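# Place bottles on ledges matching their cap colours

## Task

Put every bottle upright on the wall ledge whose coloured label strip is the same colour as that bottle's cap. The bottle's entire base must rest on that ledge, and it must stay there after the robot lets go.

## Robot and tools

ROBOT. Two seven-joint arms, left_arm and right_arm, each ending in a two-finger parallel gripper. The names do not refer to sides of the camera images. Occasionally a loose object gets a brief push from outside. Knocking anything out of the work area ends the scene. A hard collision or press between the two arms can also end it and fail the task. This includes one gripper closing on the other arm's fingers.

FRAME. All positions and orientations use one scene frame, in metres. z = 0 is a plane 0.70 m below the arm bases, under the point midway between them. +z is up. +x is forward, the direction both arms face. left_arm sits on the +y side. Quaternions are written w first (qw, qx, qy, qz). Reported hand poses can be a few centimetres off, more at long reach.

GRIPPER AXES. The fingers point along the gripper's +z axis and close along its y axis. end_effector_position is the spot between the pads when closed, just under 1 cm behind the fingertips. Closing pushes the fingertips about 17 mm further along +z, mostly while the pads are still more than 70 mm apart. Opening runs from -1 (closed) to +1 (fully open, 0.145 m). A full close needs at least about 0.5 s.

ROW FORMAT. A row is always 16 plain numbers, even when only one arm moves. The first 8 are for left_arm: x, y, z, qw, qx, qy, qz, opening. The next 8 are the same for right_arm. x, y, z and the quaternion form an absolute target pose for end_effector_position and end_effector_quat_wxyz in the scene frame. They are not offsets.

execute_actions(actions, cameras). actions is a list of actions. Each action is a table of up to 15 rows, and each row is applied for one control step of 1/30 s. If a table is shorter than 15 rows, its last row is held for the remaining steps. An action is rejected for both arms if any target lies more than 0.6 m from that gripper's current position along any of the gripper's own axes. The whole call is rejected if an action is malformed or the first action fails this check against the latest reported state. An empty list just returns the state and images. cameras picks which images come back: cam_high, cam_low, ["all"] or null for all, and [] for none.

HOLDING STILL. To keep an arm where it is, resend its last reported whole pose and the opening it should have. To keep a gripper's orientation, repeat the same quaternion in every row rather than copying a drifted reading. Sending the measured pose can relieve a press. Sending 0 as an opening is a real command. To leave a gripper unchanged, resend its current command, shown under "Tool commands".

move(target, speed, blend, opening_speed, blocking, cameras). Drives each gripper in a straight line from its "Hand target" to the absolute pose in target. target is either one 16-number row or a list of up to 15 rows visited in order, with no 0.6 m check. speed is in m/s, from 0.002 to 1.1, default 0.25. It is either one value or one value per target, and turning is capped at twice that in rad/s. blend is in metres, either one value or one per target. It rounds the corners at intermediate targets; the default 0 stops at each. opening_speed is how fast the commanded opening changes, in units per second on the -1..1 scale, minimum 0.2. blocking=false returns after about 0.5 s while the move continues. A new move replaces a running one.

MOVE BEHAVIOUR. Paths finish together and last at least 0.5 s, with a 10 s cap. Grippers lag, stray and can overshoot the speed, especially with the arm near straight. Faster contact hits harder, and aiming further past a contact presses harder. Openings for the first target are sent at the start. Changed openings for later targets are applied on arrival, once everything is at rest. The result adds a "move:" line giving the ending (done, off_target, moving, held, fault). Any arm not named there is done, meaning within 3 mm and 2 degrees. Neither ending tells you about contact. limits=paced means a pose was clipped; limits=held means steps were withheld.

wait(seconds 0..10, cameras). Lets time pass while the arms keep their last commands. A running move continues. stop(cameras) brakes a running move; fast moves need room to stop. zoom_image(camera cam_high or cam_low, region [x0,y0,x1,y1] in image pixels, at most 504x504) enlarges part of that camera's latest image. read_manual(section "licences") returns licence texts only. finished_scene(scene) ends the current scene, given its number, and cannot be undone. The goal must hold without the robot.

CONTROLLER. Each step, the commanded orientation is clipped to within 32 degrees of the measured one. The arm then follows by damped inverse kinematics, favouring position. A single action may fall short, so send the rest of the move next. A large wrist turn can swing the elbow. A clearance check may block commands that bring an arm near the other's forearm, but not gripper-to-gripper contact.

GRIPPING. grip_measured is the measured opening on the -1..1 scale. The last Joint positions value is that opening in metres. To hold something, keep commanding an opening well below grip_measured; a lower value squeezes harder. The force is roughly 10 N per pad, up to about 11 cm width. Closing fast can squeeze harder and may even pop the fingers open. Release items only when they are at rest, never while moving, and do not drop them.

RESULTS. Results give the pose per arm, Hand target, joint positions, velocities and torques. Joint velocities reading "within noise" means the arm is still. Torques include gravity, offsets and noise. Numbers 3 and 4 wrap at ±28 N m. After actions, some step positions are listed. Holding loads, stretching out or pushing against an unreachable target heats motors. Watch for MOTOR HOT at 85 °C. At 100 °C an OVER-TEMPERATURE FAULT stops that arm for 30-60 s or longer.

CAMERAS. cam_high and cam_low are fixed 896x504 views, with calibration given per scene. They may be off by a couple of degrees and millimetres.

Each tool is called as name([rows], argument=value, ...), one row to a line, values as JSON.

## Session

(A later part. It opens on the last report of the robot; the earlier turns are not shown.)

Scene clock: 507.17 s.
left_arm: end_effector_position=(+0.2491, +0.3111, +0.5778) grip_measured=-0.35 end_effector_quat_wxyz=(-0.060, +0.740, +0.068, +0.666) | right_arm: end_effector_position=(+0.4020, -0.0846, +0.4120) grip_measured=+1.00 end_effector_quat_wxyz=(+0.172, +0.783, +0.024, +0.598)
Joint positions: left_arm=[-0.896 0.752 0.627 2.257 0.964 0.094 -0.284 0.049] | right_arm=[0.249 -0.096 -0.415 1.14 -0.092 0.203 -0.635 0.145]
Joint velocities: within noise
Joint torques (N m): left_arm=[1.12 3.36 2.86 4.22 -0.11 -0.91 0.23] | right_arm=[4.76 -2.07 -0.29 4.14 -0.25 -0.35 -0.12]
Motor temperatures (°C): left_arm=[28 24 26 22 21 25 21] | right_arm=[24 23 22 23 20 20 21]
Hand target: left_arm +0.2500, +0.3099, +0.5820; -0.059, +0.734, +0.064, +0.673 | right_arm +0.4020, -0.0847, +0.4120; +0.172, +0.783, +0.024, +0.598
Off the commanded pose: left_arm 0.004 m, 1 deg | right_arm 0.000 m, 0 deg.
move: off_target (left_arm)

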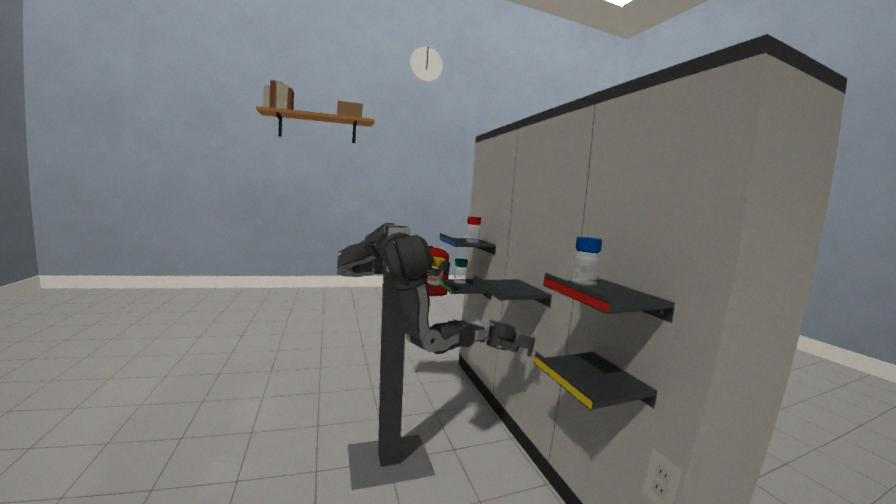

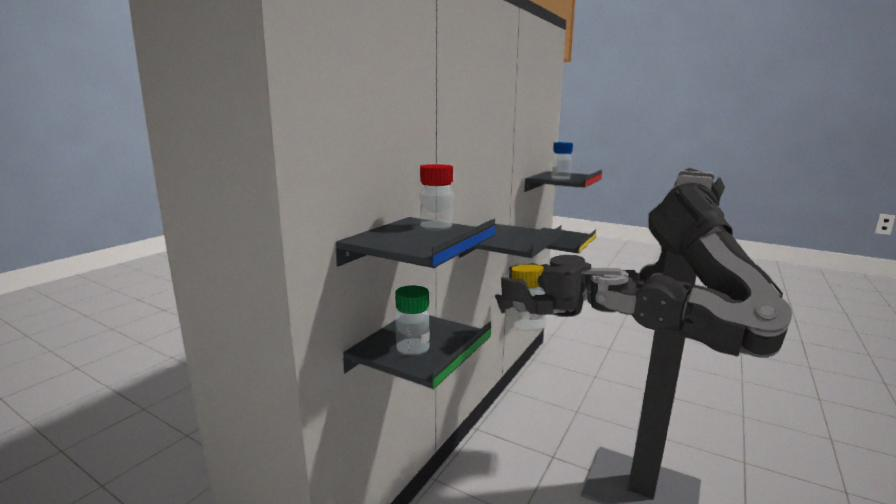

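move([
  [0.25,0.24,0.66,0.0,0.7373,0.0,0.6756,-0.9,0.4020,-0.0846,0.4120,0.172,0.783,0.024,0.598,1.0],
  [0.28,0.13,0.695,0.0882,0.7310,-0.0962,0.6698,-0.9,0.4020,-0.0846,0.4120,0.172,0.783,0.024,0.598,1.0],
  [0.395,-0.03,0.69,0.0882,0.7310,-0.0962,0.6698,-0.9,0.4020,-0.0846,0.4120,0.172,0.783,0.024,0.598,1.0],
], speed=0.15, blend=0.03)

zoom_image(camera="cam_low", region=[460, 130, 640, 260])

zoom_image(camera="cam_high", region=[420, 200, 570, 320])

Scene clock: 524.77 s.
left_arm: end_effector_position=(+0.3263, +0.0567, +0.6939) grip_measured=-0.55 end_effector_quat_wxyz=(+0.253, +0.659, -0.293, +0.645) | right_arm: end_effector_position=(+0.4020, -0.0846, +0.4120) grip_measured=+1.00 end_effector_quat_wxyz=(+0.172, +0.783, +0.024, +0.598)
Joint positions: left_arm=[-1.407 2.011 1.404 2.124 1.584 -0.004 -0.195 0.034] | right_arm=[0.249 -0.096 -0.415 1.14 -0.092 0.203 -0.635 0.145]
Joint velocities: within noise
Joint torques (N m): left_arm=[5.76 0.75 4.04 0.23 0.1 -0.79 0.19] | right_arm=[4.89 -1.99 -0.29 4.16 -0.26 -0.36 -0.12]
Motor temperatures (°C): left_arm=[26 24 26 23 21 25 21] | right_arm=[24 23 22 23 20 20 21]
Hand target: left_arm +0.3254, +0.0557, +0.6955; +0.257, +0.657, -0.293, +0.646 | right_arm +0.4020, -0.0847, +0.4120; +0.172, +0.783, +0.024, +0.598
Off the commanded pose: left_arm 0.111 m, 31 deg | right_arm 0.000 m, 0 deg.
joint sent to its limit (left arm) — joint 1 (shoulder pitch), lower limit; joint 2 (shoulder roll), upper limit; joint 5 (forearm roll), upper limit. The joint targets are off in position and orientation.
move: off_target (left_arm)

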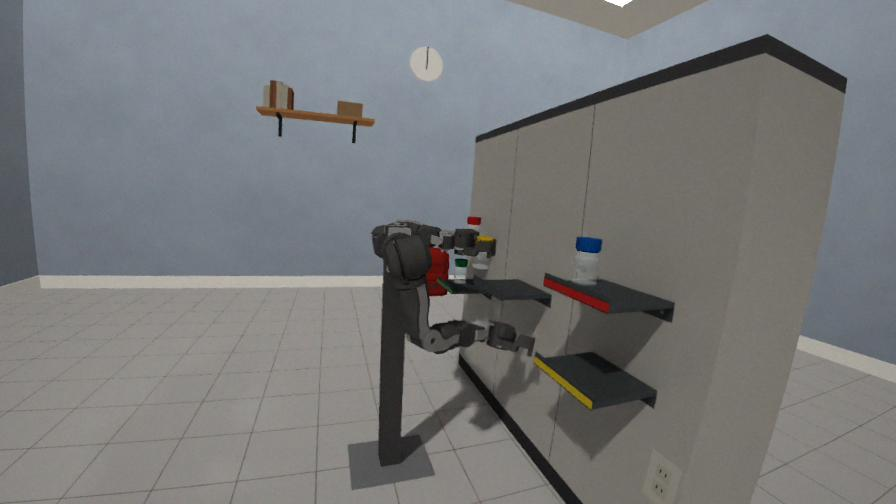

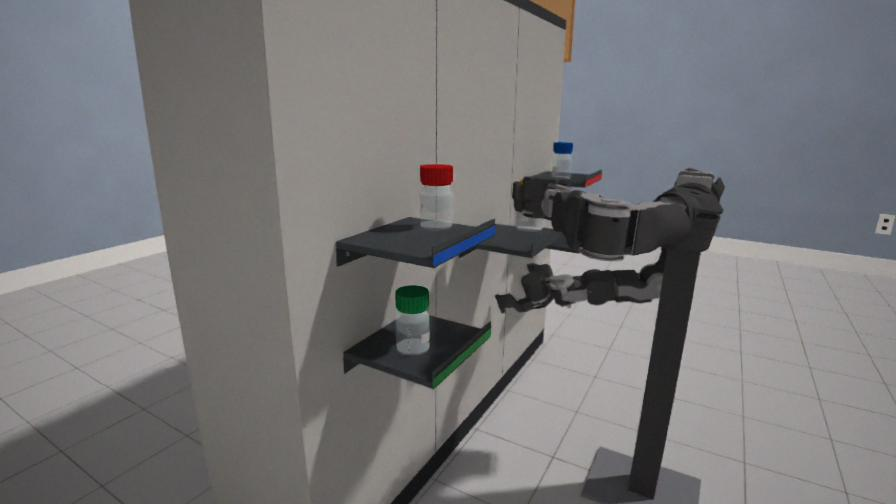

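Scaled by 2.800 from the camera's 896x504 image, which has a finer 1280x720 frame.

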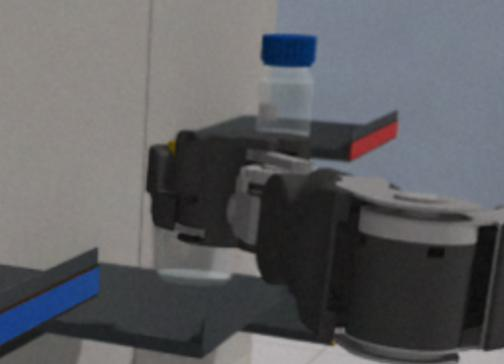

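Scaled by 3.360 from the camera's 896x504 image, which has a finer 1280x720 frame.

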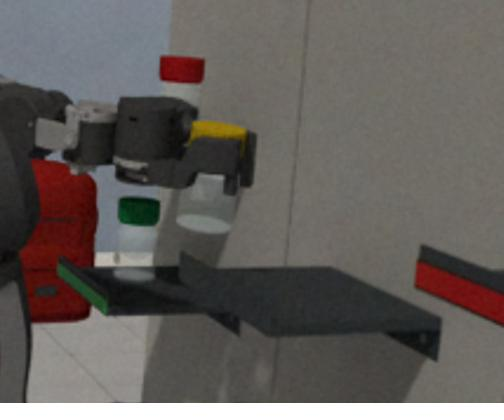

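move([
  [0.28,0.13,0.69,0.0882,0.7310,-0.0962,0.6698,-0.9,0.4020,-0.0846,0.4120,0.172,0.783,0.024,0.598,1.0],
  [0.25,0.24,0.65,0.0,0.7373,0.0,0.6756,-0.9,0.4020,-0.0846,0.4120,0.172,0.783,0.024,0.598,1.0],
  [0.26,0.25,0.54,0.0,0.7373,0.0,0.6756,-0.9,0.4020,-0.0846,0.4120,0.172,0.783,0.024,0.598,1.0],
], speed=0.12, blend=0.02)

zoom_image(camera="cam_low", region=[430, 200, 630, 360])

Scene clock: 549.33 s.
left_arm: end_effector_position=(+0.2595, +0.2500, +0.5385) grip_measured=-0.55 end_effector_quat_wxyz=(+0.000, +0.740, -0.001, +0.672) | right_arm: end_effector_position=(+0.4020, -0.0846, +0.4120) grip_measured=+1.00 end_effector_quat_wxyz=(+0.172, +0.783, +0.024, +0.598)
Joint positions: left_arm=[-1.22 1.486 0.292 2.201 0.964 -0.613 -0.767 0.034] | right_arm=[0.249 -0.096 -0.415 1.14 -0.092 0.203 -0.635 0.145]
Joint velocities: within noise
Joint torques (N m): left_arm=[2.91 2.57 1.43 2.66 -0.34 -0.76 -0.05] | right_arm=[4.81 -2.07 -0.28 4.1 -0.23 -0.36 -0.13]
Motor temperatures (°C): left_arm=[26 23 27 22 21 26 21] | right_arm=[24 23 22 23 20 20 21]
Hand target: left_arm +0.2600, +0.2499, +0.5400; +0.000, +0.737, +0.000, +0.676 | right_arm +0.4020, -0.0847, +0.4120; +0.172, +0.783, +0.024, +0.598
Off the commanded pose: left_arm 0.002 m, 1 deg | right_arm 0.000 m, 0 deg.
move: done

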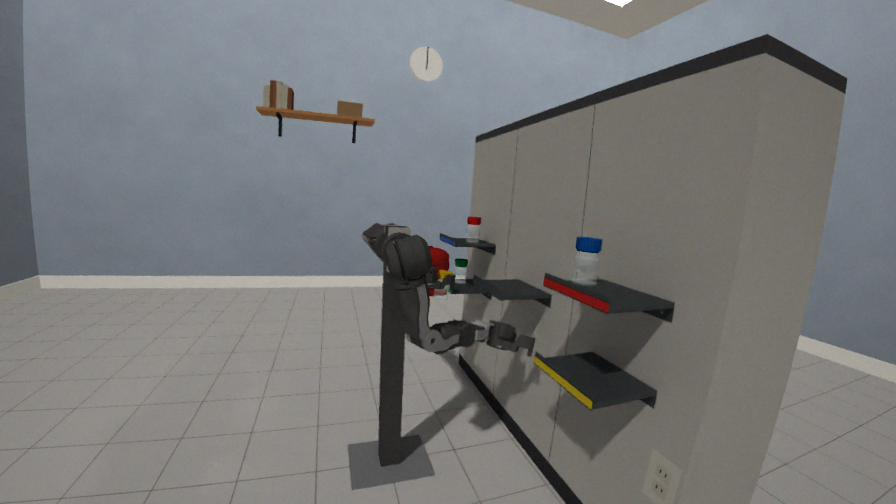

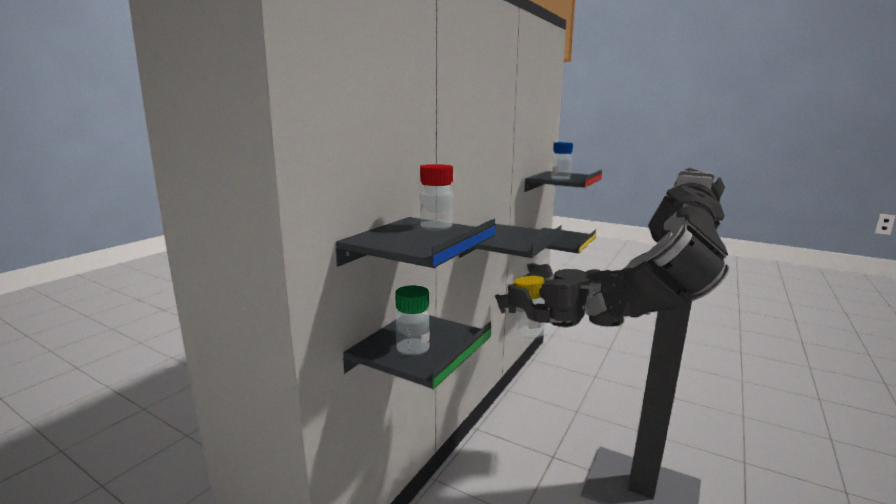

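Scaled by 2.520 from the camera's 896x504 image, which has a finer 1280x720 frame.

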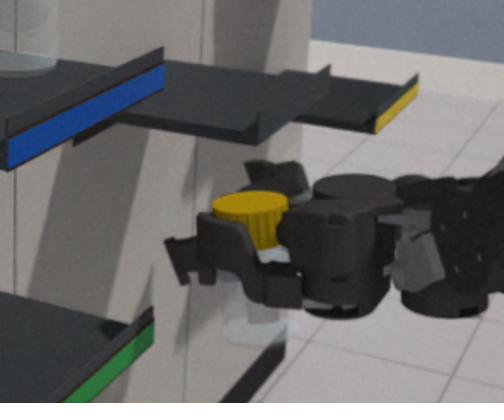

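move([
  [0.38,0.185,0.46,0.0441,0.7366,-0.0481,0.6730,-0.9,0.4020,-0.0846,0.4120,0.172,0.783,0.024,0.598,1.0],
], speed=0.15, cameras=["cam_low"])

Scene clock: 559.13 s.
left_arm: end_effector_position=(+0.3514, +0.2020, +0.4836) grip_measured=-0.55 end_effector_quat_wxyz=(+0.105, +0.850, -0.198, +0.477) | right_arm: end_effector_position=(+0.4020, -0.0846, +0.4120) grip_measured=+1.00 end_effector_quat_wxyz=(+0.172, +0.783, +0.024, +0.598)
Joint positions: left_arm=[-1.407 2.011 0.7 1.738 1.584 -0.176 -0.118 0.034] | right_arm=[0.249 -0.096 -0.415 1.14 -0.092 0.203 -0.635 0.145]
Joint velocities: within noise
Joint torques (N m): left_arm=[6.13 0.96 3.49 0.24 0.13 -0.67 0.25] | right_arm=[4.87 -2.07 -0.29 4.15 -0.24 -0.35 -0.11]
Motor temperatures (°C): left_arm=[26 23 27 22 21 25 21] | right_arm=[24 23 22 23 20 20 21]
Hand target: left_arm +0.3518, +0.2012, +0.4843; +0.108, +0.849, -0.197, +0.478 | right_arm +0.4020, -0.0847, +0.4120; +0.172, +0.783, +0.024, +0.598
Off the commanded pose: left_arm 0.041 m, 32 deg | right_arm 0.000 m, 0 deg.
joint read past its limit (left arm) — joint 2 (shoulder roll), upper limit.
joint sent to its limit (left arm) — joint 1 (shoulder pitch), lower limit; joint 2 (shoulder roll), upper limit; joint 5 (forearm roll), upper limit. The joint targets are off in position and orientation.
move: off_target (left_arm); limits=paced
Images, in order (width x height): cam_low 896x504.

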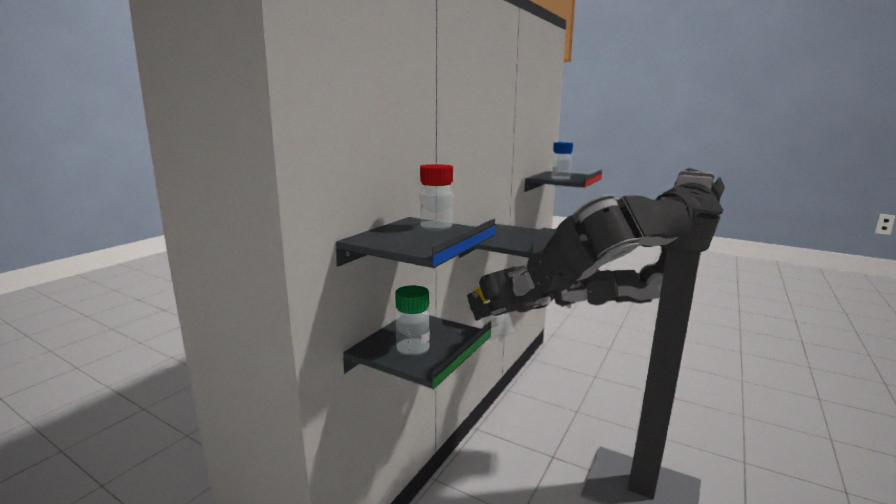

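move([
  [0.26,0.25,0.54,0.0,0.7373,0.0,0.6756,-0.9,0.4020,-0.0846,0.4120,0.172,0.783,0.024,0.598,1.0],
  [0.25,0.35,0.585,-0.0589,0.7345,0.0643,0.6730,-0.9,0.4020,-0.0846,0.4120,0.172,0.783,0.024,0.598,1.0],
], speed=0.15, cameras=["cam_low"])

zoom_image(camera="cam_low", region=[400, 200, 600, 360])

Scene clock: 584.67 s.
left_arm: end_effector_position=(+0.2497, +0.3511, +0.5838) grip_measured=-0.55 end_effector_quat_wxyz=(-0.061, +0.736, +0.066, +0.671) | right_arm: end_effector_position=(+0.4020, -0.0846, +0.4120) grip_measured=+1.00 end_effector_quat_wxyz=(+0.172, +0.783, +0.024, +0.598)
Joint positions: left_arm=[-1.408 1.04 0.928 2.114 1.247 -0.287 -0.279 0.034] | right_arm=[0.249 -0.096 -0.415 1.14 -0.092 0.203 -0.635 0.145]
Joint velocities: within noise
Joint torques (N m): left_arm=[0.86 1.12 2.76 2.24 0 -0.76 0.23] | right_arm=[4.79 -1.94 -0.28 4.07 -0.26 -0.33 -0.12]
Motor temperatures (°C): left_arm=[26 22 27 21 21 25 21] | right_arm=[24 23 22 23 20 20 21]
Hand target: left_arm +0.2500, +0.3500, +0.5850; -0.059, +0.734, +0.064, +0.673 | right_arm +0.4020, -0.0847, +0.4120; +0.172, +0.783, +0.024, +0.598
Off the commanded pose: left_arm 0.002 m, 0 deg | right_arm 0.000 m, 0 deg.
move: done
Images, in order (width x height): cam_low 896x504.

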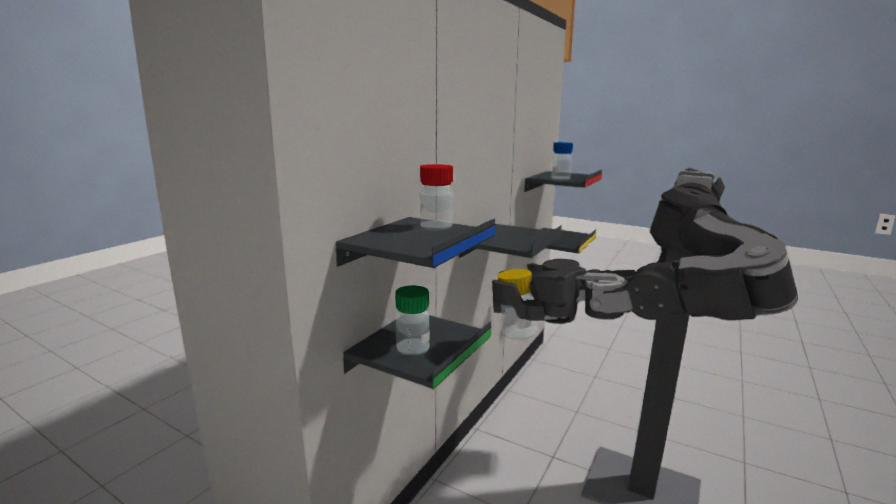

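Scaled by 2.520 from the camera's 896x504 image, which has a finer 1280x720 frame.

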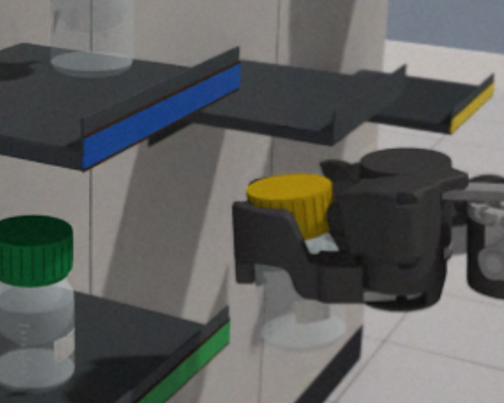

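move([
  [0.26,0.345,0.592,-0.0589,0.7345,0.0643,0.6730,-0.9,0.4020,-0.0846,0.4120,0.172,0.783,0.024,0.598,1.0],
  [0.40,0.335,0.592,-0.0589,0.7345,0.0643,0.6730,-0.9,0.4020,-0.0846,0.4120,0.172,0.783,0.024,0.598,1.0],
], speed=0.12, cameras=["cam_low"])

zoom_image(camera="cam_low", region=[330, 225, 530, 385])

Scene clock: 595.40 s.
left_arm: end_effector_position=(+0.4004, +0.3338, +0.5931) grip_measured=-0.55 end_effector_quat_wxyz=(-0.073, +0.731, +0.047, +0.677) | right_arm: end_effector_position=(+0.4020, -0.0846, +0.4120) grip_measured=+1.00 end_effector_quat_wxyz=(+0.172, +0.783, +0.024, +0.598)
Joint positions: left_arm=[-1.407 1.844 0.927 1.632 1.584 -0.402 -0.487 0.034] | right_arm=[0.249 -0.096 -0.415 1.14 -0.092 0.203 -0.635 0.145]
Joint velocities: within noise
Joint torques (N m): left_arm=[5.95 1.38 2.81 0.1 -0.02 -0.86 -0.04] | right_arm=[4.73 -1.94 -0.32 4.19 -0.24 -0.36 -0.11]
Motor temperatures (°C): left_arm=[26 22 27 21 21 26 21] | right_arm=[24 23 22 23 20 20 21]
Hand target: left_arm +0.3997, +0.3348, +0.5922; -0.073, +0.731, +0.050, +0.677 | right_arm +0.4020, -0.0847, +0.4120; +0.172, +0.783, +0.024, +0.598
Off the commanded pose: left_arm 0.002 m, 3 deg | right_arm 0.000 m, 0 deg.
joint sent to its limit (left arm) — joint 1 (shoulder pitch), lower limit; joint 5 (forearm roll), upper limit. The joint targets still meet the commanded pose.
move: off_target (left_arm)
Images, in order (width x height): cam_low 896x504.

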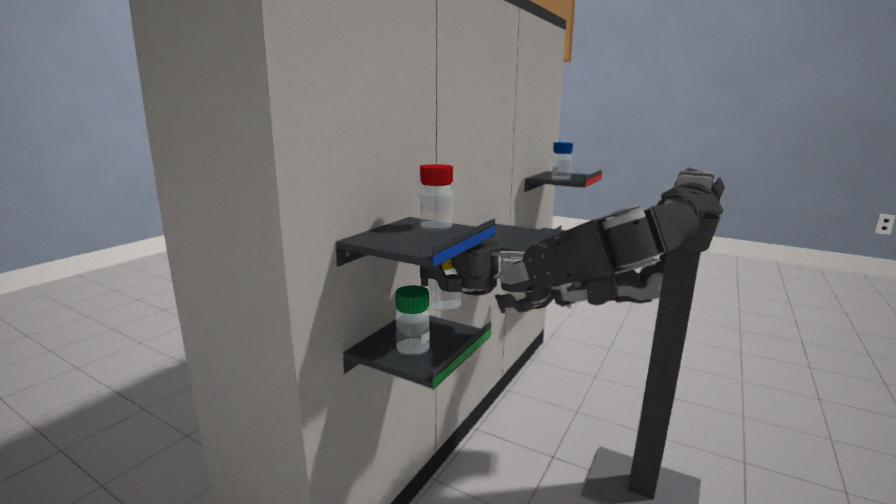

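Scaled by 2.520 from the camera's 896x504 image, which has a finer 1280x720 frame.

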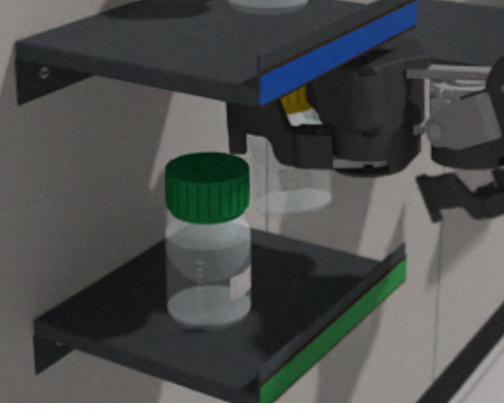

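move([
  [0.25,0.34,0.592,-0.0589,0.7345,0.0643,0.6730,-0.9,0.4020,-0.0846,0.4120,0.172,0.783,0.024,0.598,1.0],
  [0.23,0.32,0.46,0.0,0.7373,0.0,0.6756,-0.9,0.4020,-0.0846,0.4120,0.172,0.783,0.024,0.598,1.0],
  [0.24,0.25,0.32,0.0,0.7373,0.0,0.6756,-0.9,0.4020,-0.0846,0.4120,0.172,0.783,0.024,0.598,1.0],
], speed=0.15, blend=0.02, cameras=["cam_low"])

zoom_image(camera="cam_low", region=[450, 225, 650, 425])

Scene clock: 620.20 s.
left_arm: end_effector_position=(+0.2398, +0.2506, +0.3190) grip_measured=-0.55 end_effector_quat_wxyz=(-0.001, +0.740, +0.001, +0.673) | right_arm: end_effector_position=(+0.4020, -0.0846, +0.4120) grip_measured=+1.00 end_effector_quat_wxyz=(+0.172, +0.783, +0.024, +0.598)
Joint positions: left_arm=[-0.297 0.367 -0.143 1.001 0.467 -0.779 0.113 0.034] | right_arm=[0.249 -0.096 -0.415 1.14 -0.092 0.203 -0.635 0.145]
Joint velocities: within noise
Joint torques (N m): left_arm=[1.67 2.41 1.02 3.04 0.13 -0.91 0.24] | right_arm=[4.84 -2.04 -0.38 4.22 -0.25 -0.35 -0.12]
Motor temperatures (°C): left_arm=[26 22 26 21 21 26 21] | right_arm=[24 23 22 23 20 20 21]
Hand target: left_arm +0.2400, +0.2501, +0.3200; +0.000, +0.737, +0.000, +0.675 | right_arm +0.4020, -0.0847, +0.4120; +0.172, +0.783, +0.024, +0.598
Off the commanded pose: left_arm 0.001 m, 0 deg | right_arm 0.000 m, 0 deg.
joint sent to its limit (left arm) — joint 6 (wrist pitch), lower limit. The joint targets still meet the commanded pose.
move: done
Images, in order (width x height): cam_low 896x504.

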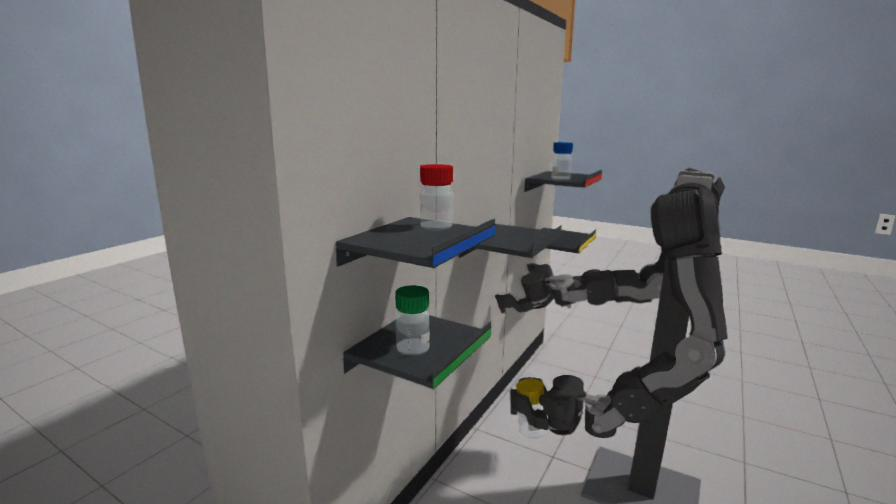

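Scaled by 2.520 from the camera's 896x504 image, which has a finer 1280x720 frame.

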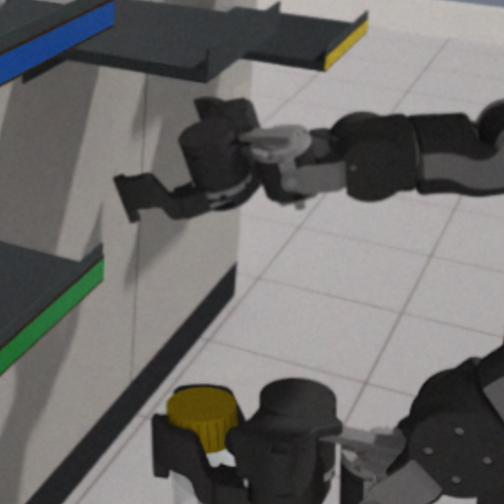

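move([
  [0.33,0.19,0.42,0.0441,0.7366,-0.0481,0.6730,-0.9,0.4020,-0.0846,0.4120,0.172,0.783,0.024,0.598,1.0],
  [0.38,0.185,0.54,0.0441,0.7366,-0.0481,0.6730,-0.9,0.4020,-0.0846,0.4120,0.172,0.783,0.024,0.598,1.0],
  [0.39,0.18,0.685,0.0441,0.7366,-0.0481,0.6730,-0.9,0.4020,-0.0846,0.4120,0.172,0.783,0.024,0.598,1.0],
], speed=0.15, blend=0.02)

Scene clock: 632.40 s.
left_arm: end_effector_position=(+0.3900, +0.1788, +0.6851) grip_measured=-0.55 end_effector_quat_wxyz=(+0.048, +0.736, -0.049, +0.673) | right_arm: end_effector_position=(+0.4020, -0.0846, +0.4120) grip_measured=+1.00 end_effector_quat_wxyz=(+0.172, +0.783, +0.024, +0.598)
Joint positions: left_arm=[0.607 0.709 -0.244 2.01 1.105 0.781 -0.527 0.034] | right_arm=[0.249 -0.096 -0.415 1.14 -0.092 0.203 -0.635 0.145]
Joint velocities: within noise
Joint torques (N m): left_arm=[7.29 3.1 1.81 2.54 -0.09 -0.54 -0.06] | right_arm=[4.84 -1.96 -0.25 4.14 -0.24 -0.34 -0.12]
Motor temperatures (°C): left_arm=[25 22 26 22 21 26 21] | right_arm=[24 23 22 23 20 20 21]
Hand target: left_arm +0.3900, +0.1800, +0.6850; +0.044, +0.737, -0.048, +0.673 | right_arm +0.4020, -0.0847, +0.4120; +0.172, +0.783, +0.024, +0.598
Off the commanded pose: left_arm 0.001 m, 0 deg | right_arm 0.000 m, 0 deg.
joint sent to its limit (left arm) — joint 6 (wrist pitch), upper limit. The joint targets still meet the commanded pose.
move: done

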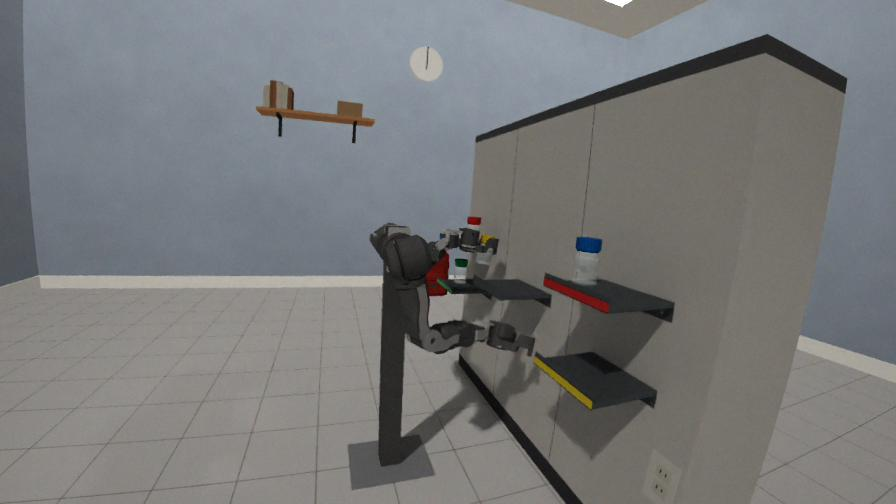

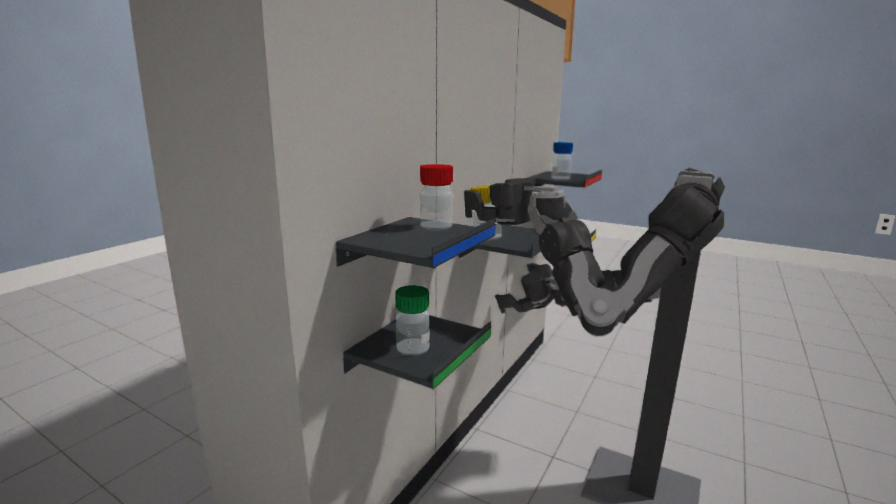

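move([
  [0.395,-0.02,0.69,0.0882,0.7310,-0.0962,0.6698,-0.9,0.4020,-0.0846,0.4120,0.172,0.783,0.024,0.598,1.0],
], speed=0.15)

zoom_image(camera="cam_low", region=[460, 130, 640, 260])

zoom_image(camera="cam_high", region=[420, 200, 570, 320])

Scene clock: 642.77 s.
left_arm: end_effector_position=(+0.3940, -0.0217, +0.6877) grip_measured=-0.55 end_effector_quat_wxyz=(+0.090, +0.733, -0.101, +0.666) | right_arm: end_effector_position=(+0.4020, -0.0846, +0.4120) grip_measured=+1.00 end_effector_quat_wxyz=(+0.172, +0.783, +0.024, +0.598)
Joint positions: left_arm=[0.917 0.091 -0.779 1.796 1.003 0.764 -0.971 0.034] | right_arm=[0.249 -0.096 -0.415 1.14 -0.092 0.203 -0.635 0.145]
Joint velocities: within noise
Joint torques (N m): left_arm=[9.32 -1.31 2.28 2.71 -0.35 -0.6 -0.02] | right_arm=[4.73 -1.91 -0.2 4.11 -0.25 -0.34 -0.13]
Motor temperatures (°C): left_arm=[27 22 26 22 21 26 21] | right_arm=[24 23 22 23 20 20 21]
Hand target: left_arm +0.3950, -0.0199, +0.6900; +0.088, +0.731, -0.096, +0.670 | right_arm +0.4020, -0.0847, +0.4120; +0.172, +0.783, +0.024, +0.598
Off the commanded pose: left_arm 0.003 m, 1 deg | right_arm 0.000 m, 0 deg.
move: done

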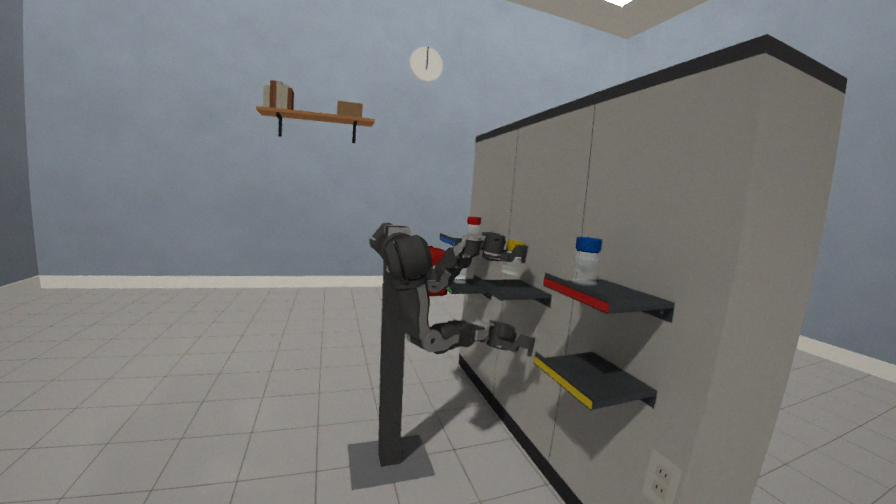

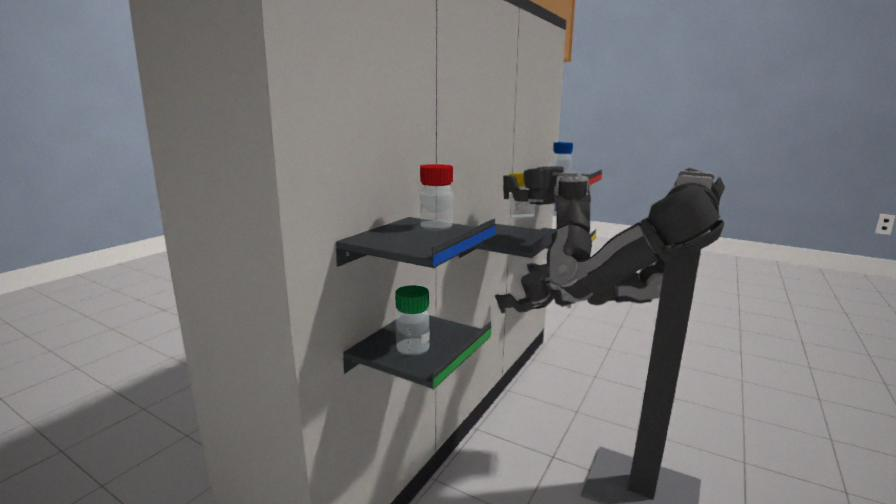

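Scaled by 2.800 from the camera's 896x504 image, which has a finer 1280x720 frame.

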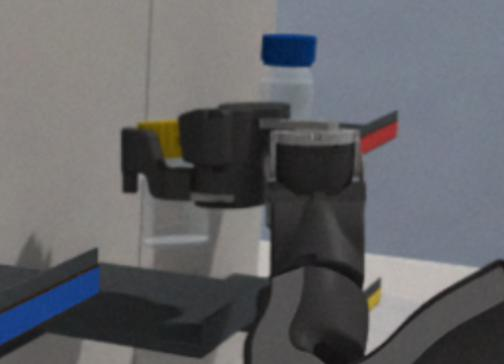

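Scaled by 3.360 from the camera's 896x504 image, which has a finer 1280x720 frame.

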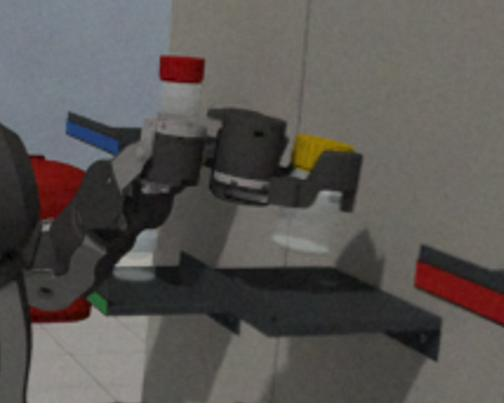

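move([
  [0.395,-0.02,0.67,0.0954,0.6762,-0.0890,0.7251,-0.9,0.4020,-0.0846,0.4120,0.172,0.783,0.024,0.598,1.0],
], speed=0.1, cameras=["cam_low","cam_high"])

zoom_image(camera="cam_low", region=[460, 130, 640, 260])

zoom_image(camera="cam_high", region=[420, 200, 570, 320])

Scene clock: 655.80 s.
left_arm: end_effector_position=(+0.3950, -0.0196, +0.6693) grip_measured=-0.55 end_effector_quat_wxyz=(+0.095, +0.679, -0.088, +0.723) | right_arm: end_effector_position=(+0.4020, -0.0846, +0.4120) grip_measured=+1.00 end_effector_quat_wxyz=(+0.172, +0.783, +0.024, +0.598)
Joint positions: left_arm=[0.854 0.195 -0.922 1.784 0.83 0.464 -0.881 0.034] | right_arm=[0.249 -0.096 -0.415 1.14 -0.092 0.203 -0.635 0.145]
Joint velocities: within noise
Joint torques (N m): left_arm=[8.69 -0.78 1.66 2.95 -0.42 -0.68 0.22] | right_arm=[4.84 -2.02 -0.27 4.08 -0.23 -0.32 -0.11]
Motor temperatures (°C): left_arm=[28 22 25 22 22 26 21] | right_arm=[24 23 22 23 20 20 21]
Hand target: left_arm +0.3950, -0.0199, +0.6699; +0.095, +0.676, -0.089, +0.725 | right_arm +0.4020, -0.0847, +0.4120; +0.172, +0.783, +0.024, +0.598
Off the commanded pose: left_arm 0.001 m, 0 deg | right_arm 0.000 m, 0 deg.
move: done

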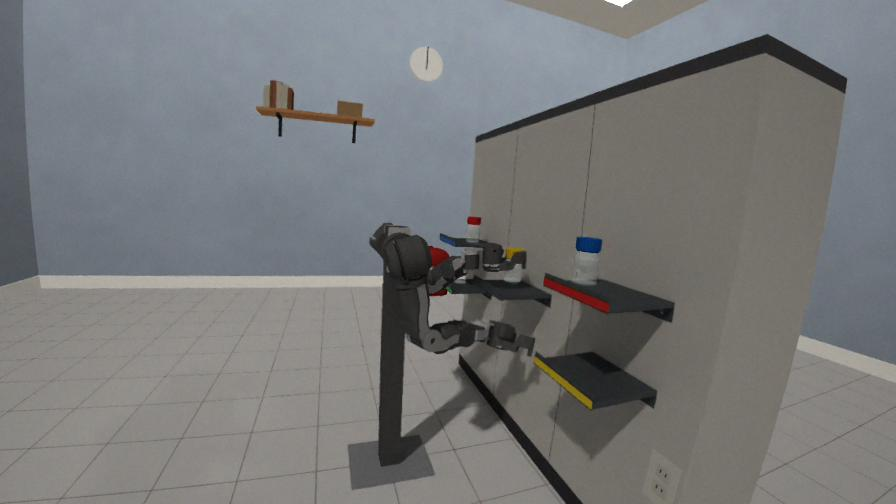

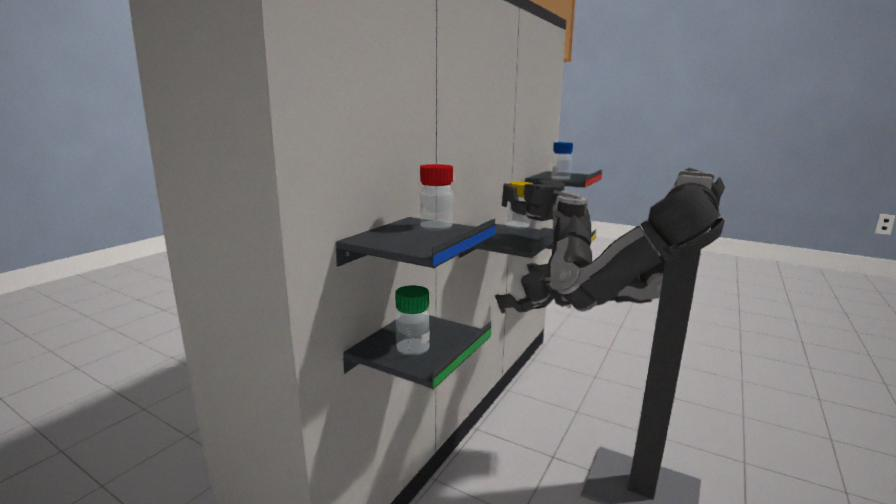

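Scaled by 2.800 from the camera's 896x504 image, which has a finer 1280x720 frame.

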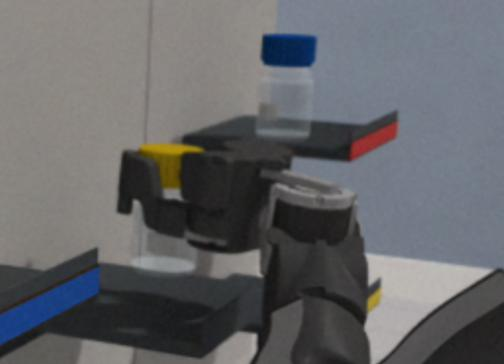

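Scaled by 3.360 from the camera's 896x504 image, which has a finer 1280x720 frame.

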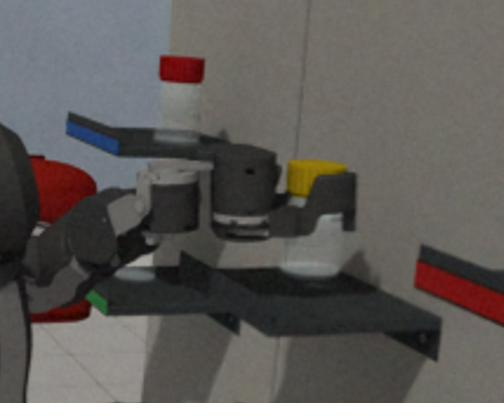

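move([
  [0.395,-0.02,0.644,0.0954,0.6762,-0.0890,0.7251,-0.9,0.4020,-0.0846,0.4120,0.172,0.783,0.024,0.598,1.0],
], speed=0.05)

zoom_image(camera="cam_low", region=[460, 130, 640, 260])

zoom_image(camera="cam_high", region=[420, 200, 570, 320])

Scene clock: 662.13 s.
left_arm: end_effector_position=(+0.3947, -0.0194, +0.6482) grip_measured=-0.55 end_effector_quat_wxyz=(+0.096, +0.673, -0.086, +0.728) | right_arm: end_effector_position=(+0.4020, -0.0846, +0.4120) grip_measured=+1.00 end_effector_quat_wxyz=(+0.172, +0.783, +0.024, +0.598)
Joint positions: left_arm=[0.81 0.224 -0.975 1.759 0.782 0.36 -0.864 0.034] | right_arm=[0.249 -0.096 -0.415 1.14 -0.092 0.203 -0.635 0.145]
Joint velocities: within noise
Joint torques (N m): left_arm=[7.21 -0.59 1.32 2.4 -0.25 -0.54 0.25] | right_arm=[4.87 -1.94 -0.21 4.11 -0.25 -0.35 -0.11]
Motor temperatures (°C): left_arm=[29 22 25 22 22 26 21] | right_arm=[24 23 22 23 20 20 21]
Hand target: left_arm +0.3949, -0.0201, +0.6439; +0.096, +0.676, -0.089, +0.725 | right_arm +0.4020, -0.0847, +0.4120; +0.172, +0.783, +0.024, +0.598
Off the commanded pose: left_arm 0.004 m, 1 deg | right_arm 0.000 m, 0 deg.
move: off_target (left_arm)

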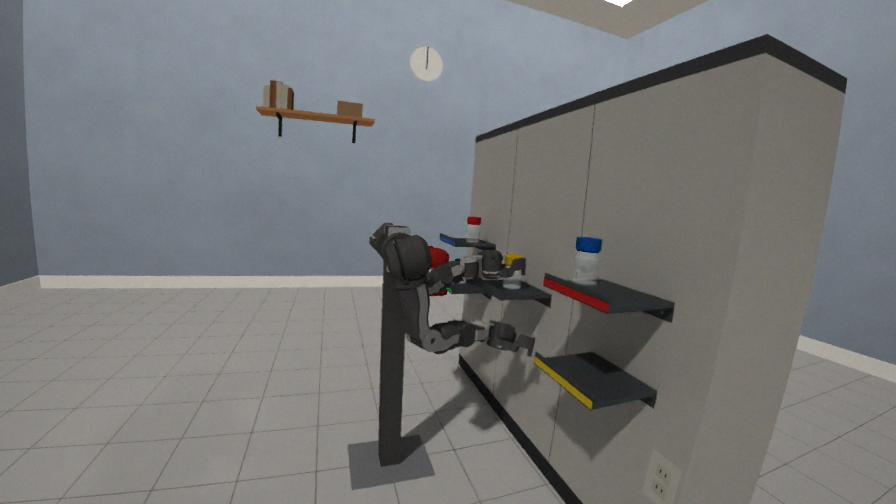

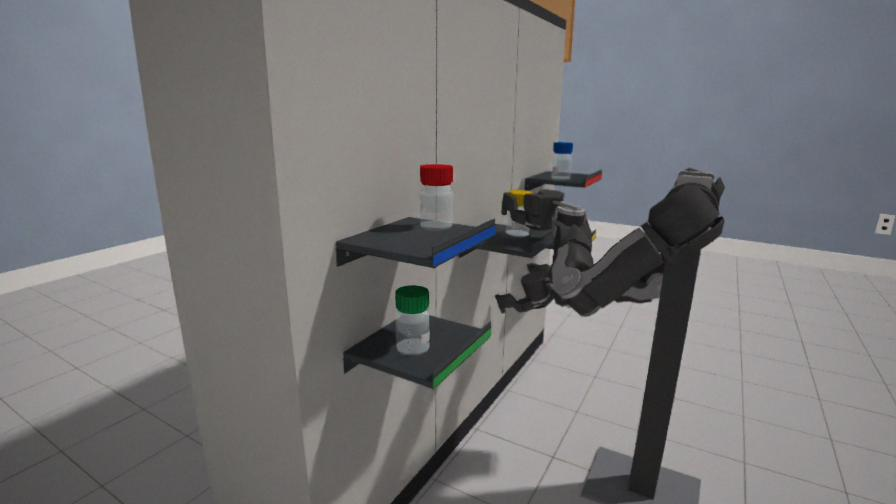

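Scaled by 2.800 from the camera's 896x504 image, which has a finer 1280x720 frame.

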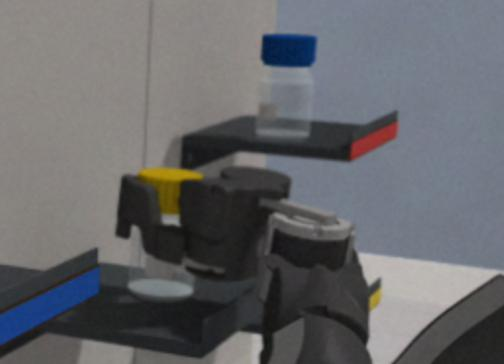

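Scaled by 3.360 from the camera's 896x504 image, which has a finer 1280x720 frame.

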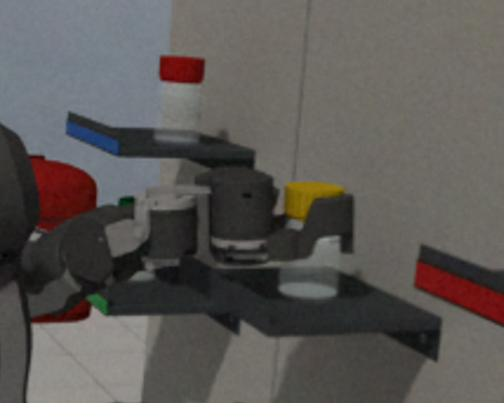

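move([
  [0.395,-0.02,0.647,0.0954,0.6762,-0.0890,0.7251,-0.9,0.4020,-0.0846,0.4120,0.172,0.783,0.024,0.598,1.0],
  [0.395,-0.02,0.647,0.0954,0.6762,-0.0890,0.7251,0.2,0.4020,-0.0846,0.4120,0.172,0.783,0.024,0.598,1.0],
], speed=0.05, opening_speed=0.8)

zoom_image(camera="cam_low", region=[460, 130, 640, 260])

zoom_image(camera="cam_high", region=[420, 200, 570, 320])

Scene clock: 673.13 s.
left_arm: end_effector_position=(+0.3948, -0.0196, +0.6475) grip_measured=+0.20 end_effector_quat_wxyz=(+0.095, +0.675, -0.087, +0.726) | right_arm: end_effector_position=(+0.4020, -0.0846, +0.4120) grip_measured=+1.00 end_effector_quat_wxyz=(+0.172, +0.783, +0.024, +0.598)
Joint positions: left_arm=[0.811 0.224 -0.975 1.759 0.788 0.365 -0.864 0.09] | right_arm=[0.249 -0.096 -0.415 1.14 -0.092 0.203 -0.635 0.145]
Joint velocities: within noise
Joint torques (N m): left_arm=[8.61 -1.02 2.06 3.17 -0.2 -0.39 0.16] | right_arm=[4.81 -2.12 -0.31 4.03 -0.25 -0.37 -0.12]
Motor temperatures (°C): left_arm=[28 22 25 22 22 25 21] | right_arm=[24 23 22 23 20 20 21]
Hand target: left_arm +0.3950, -0.0200, +0.6469; +0.095, +0.676, -0.089, +0.725 | right_arm +0.4020, -0.0847, +0.4120; +0.172, +0.783, +0.024, +0.598
Off the commanded pose: left_arm 0.001 m, 0 deg | right_arm 0.000 m, 0 deg.
move: done

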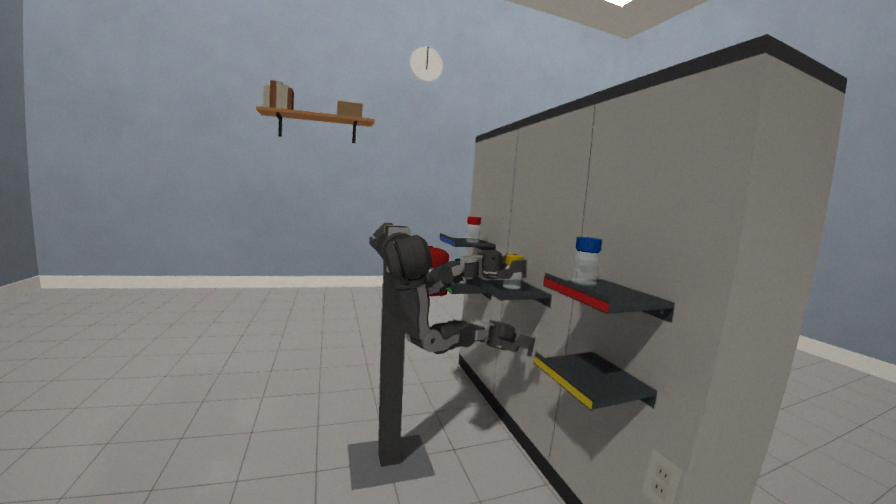

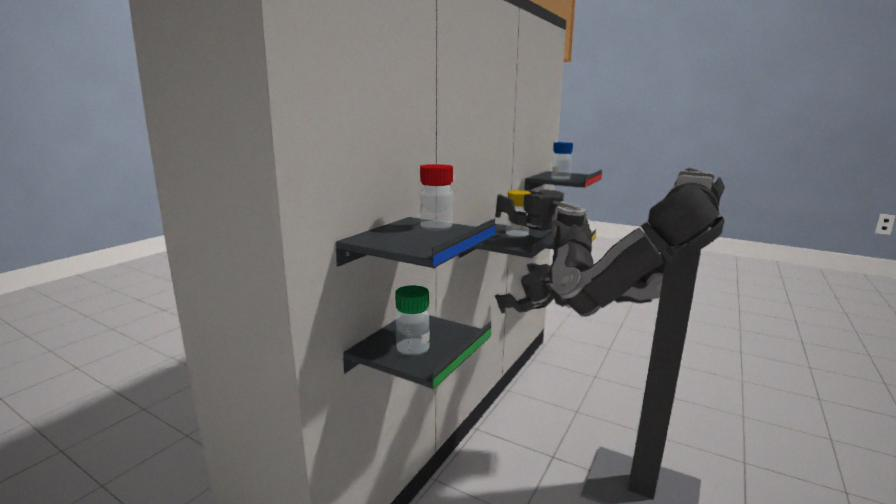

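Scaled by 2.800 from the camera's 896x504 image, which has a finer 1280x720 frame.

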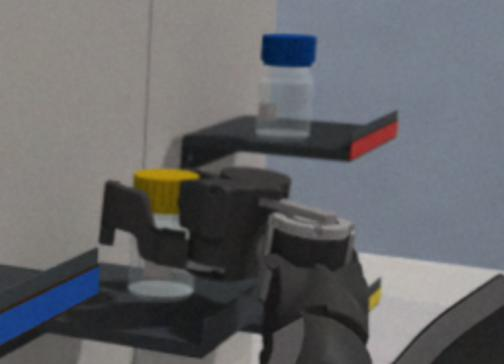

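Scaled by 3.360 from the camera's 896x504 image, which has a finer 1280x720 frame.

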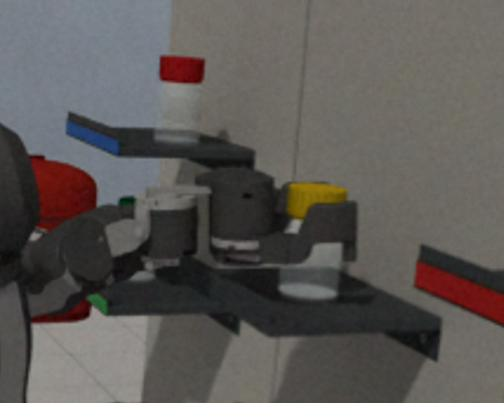

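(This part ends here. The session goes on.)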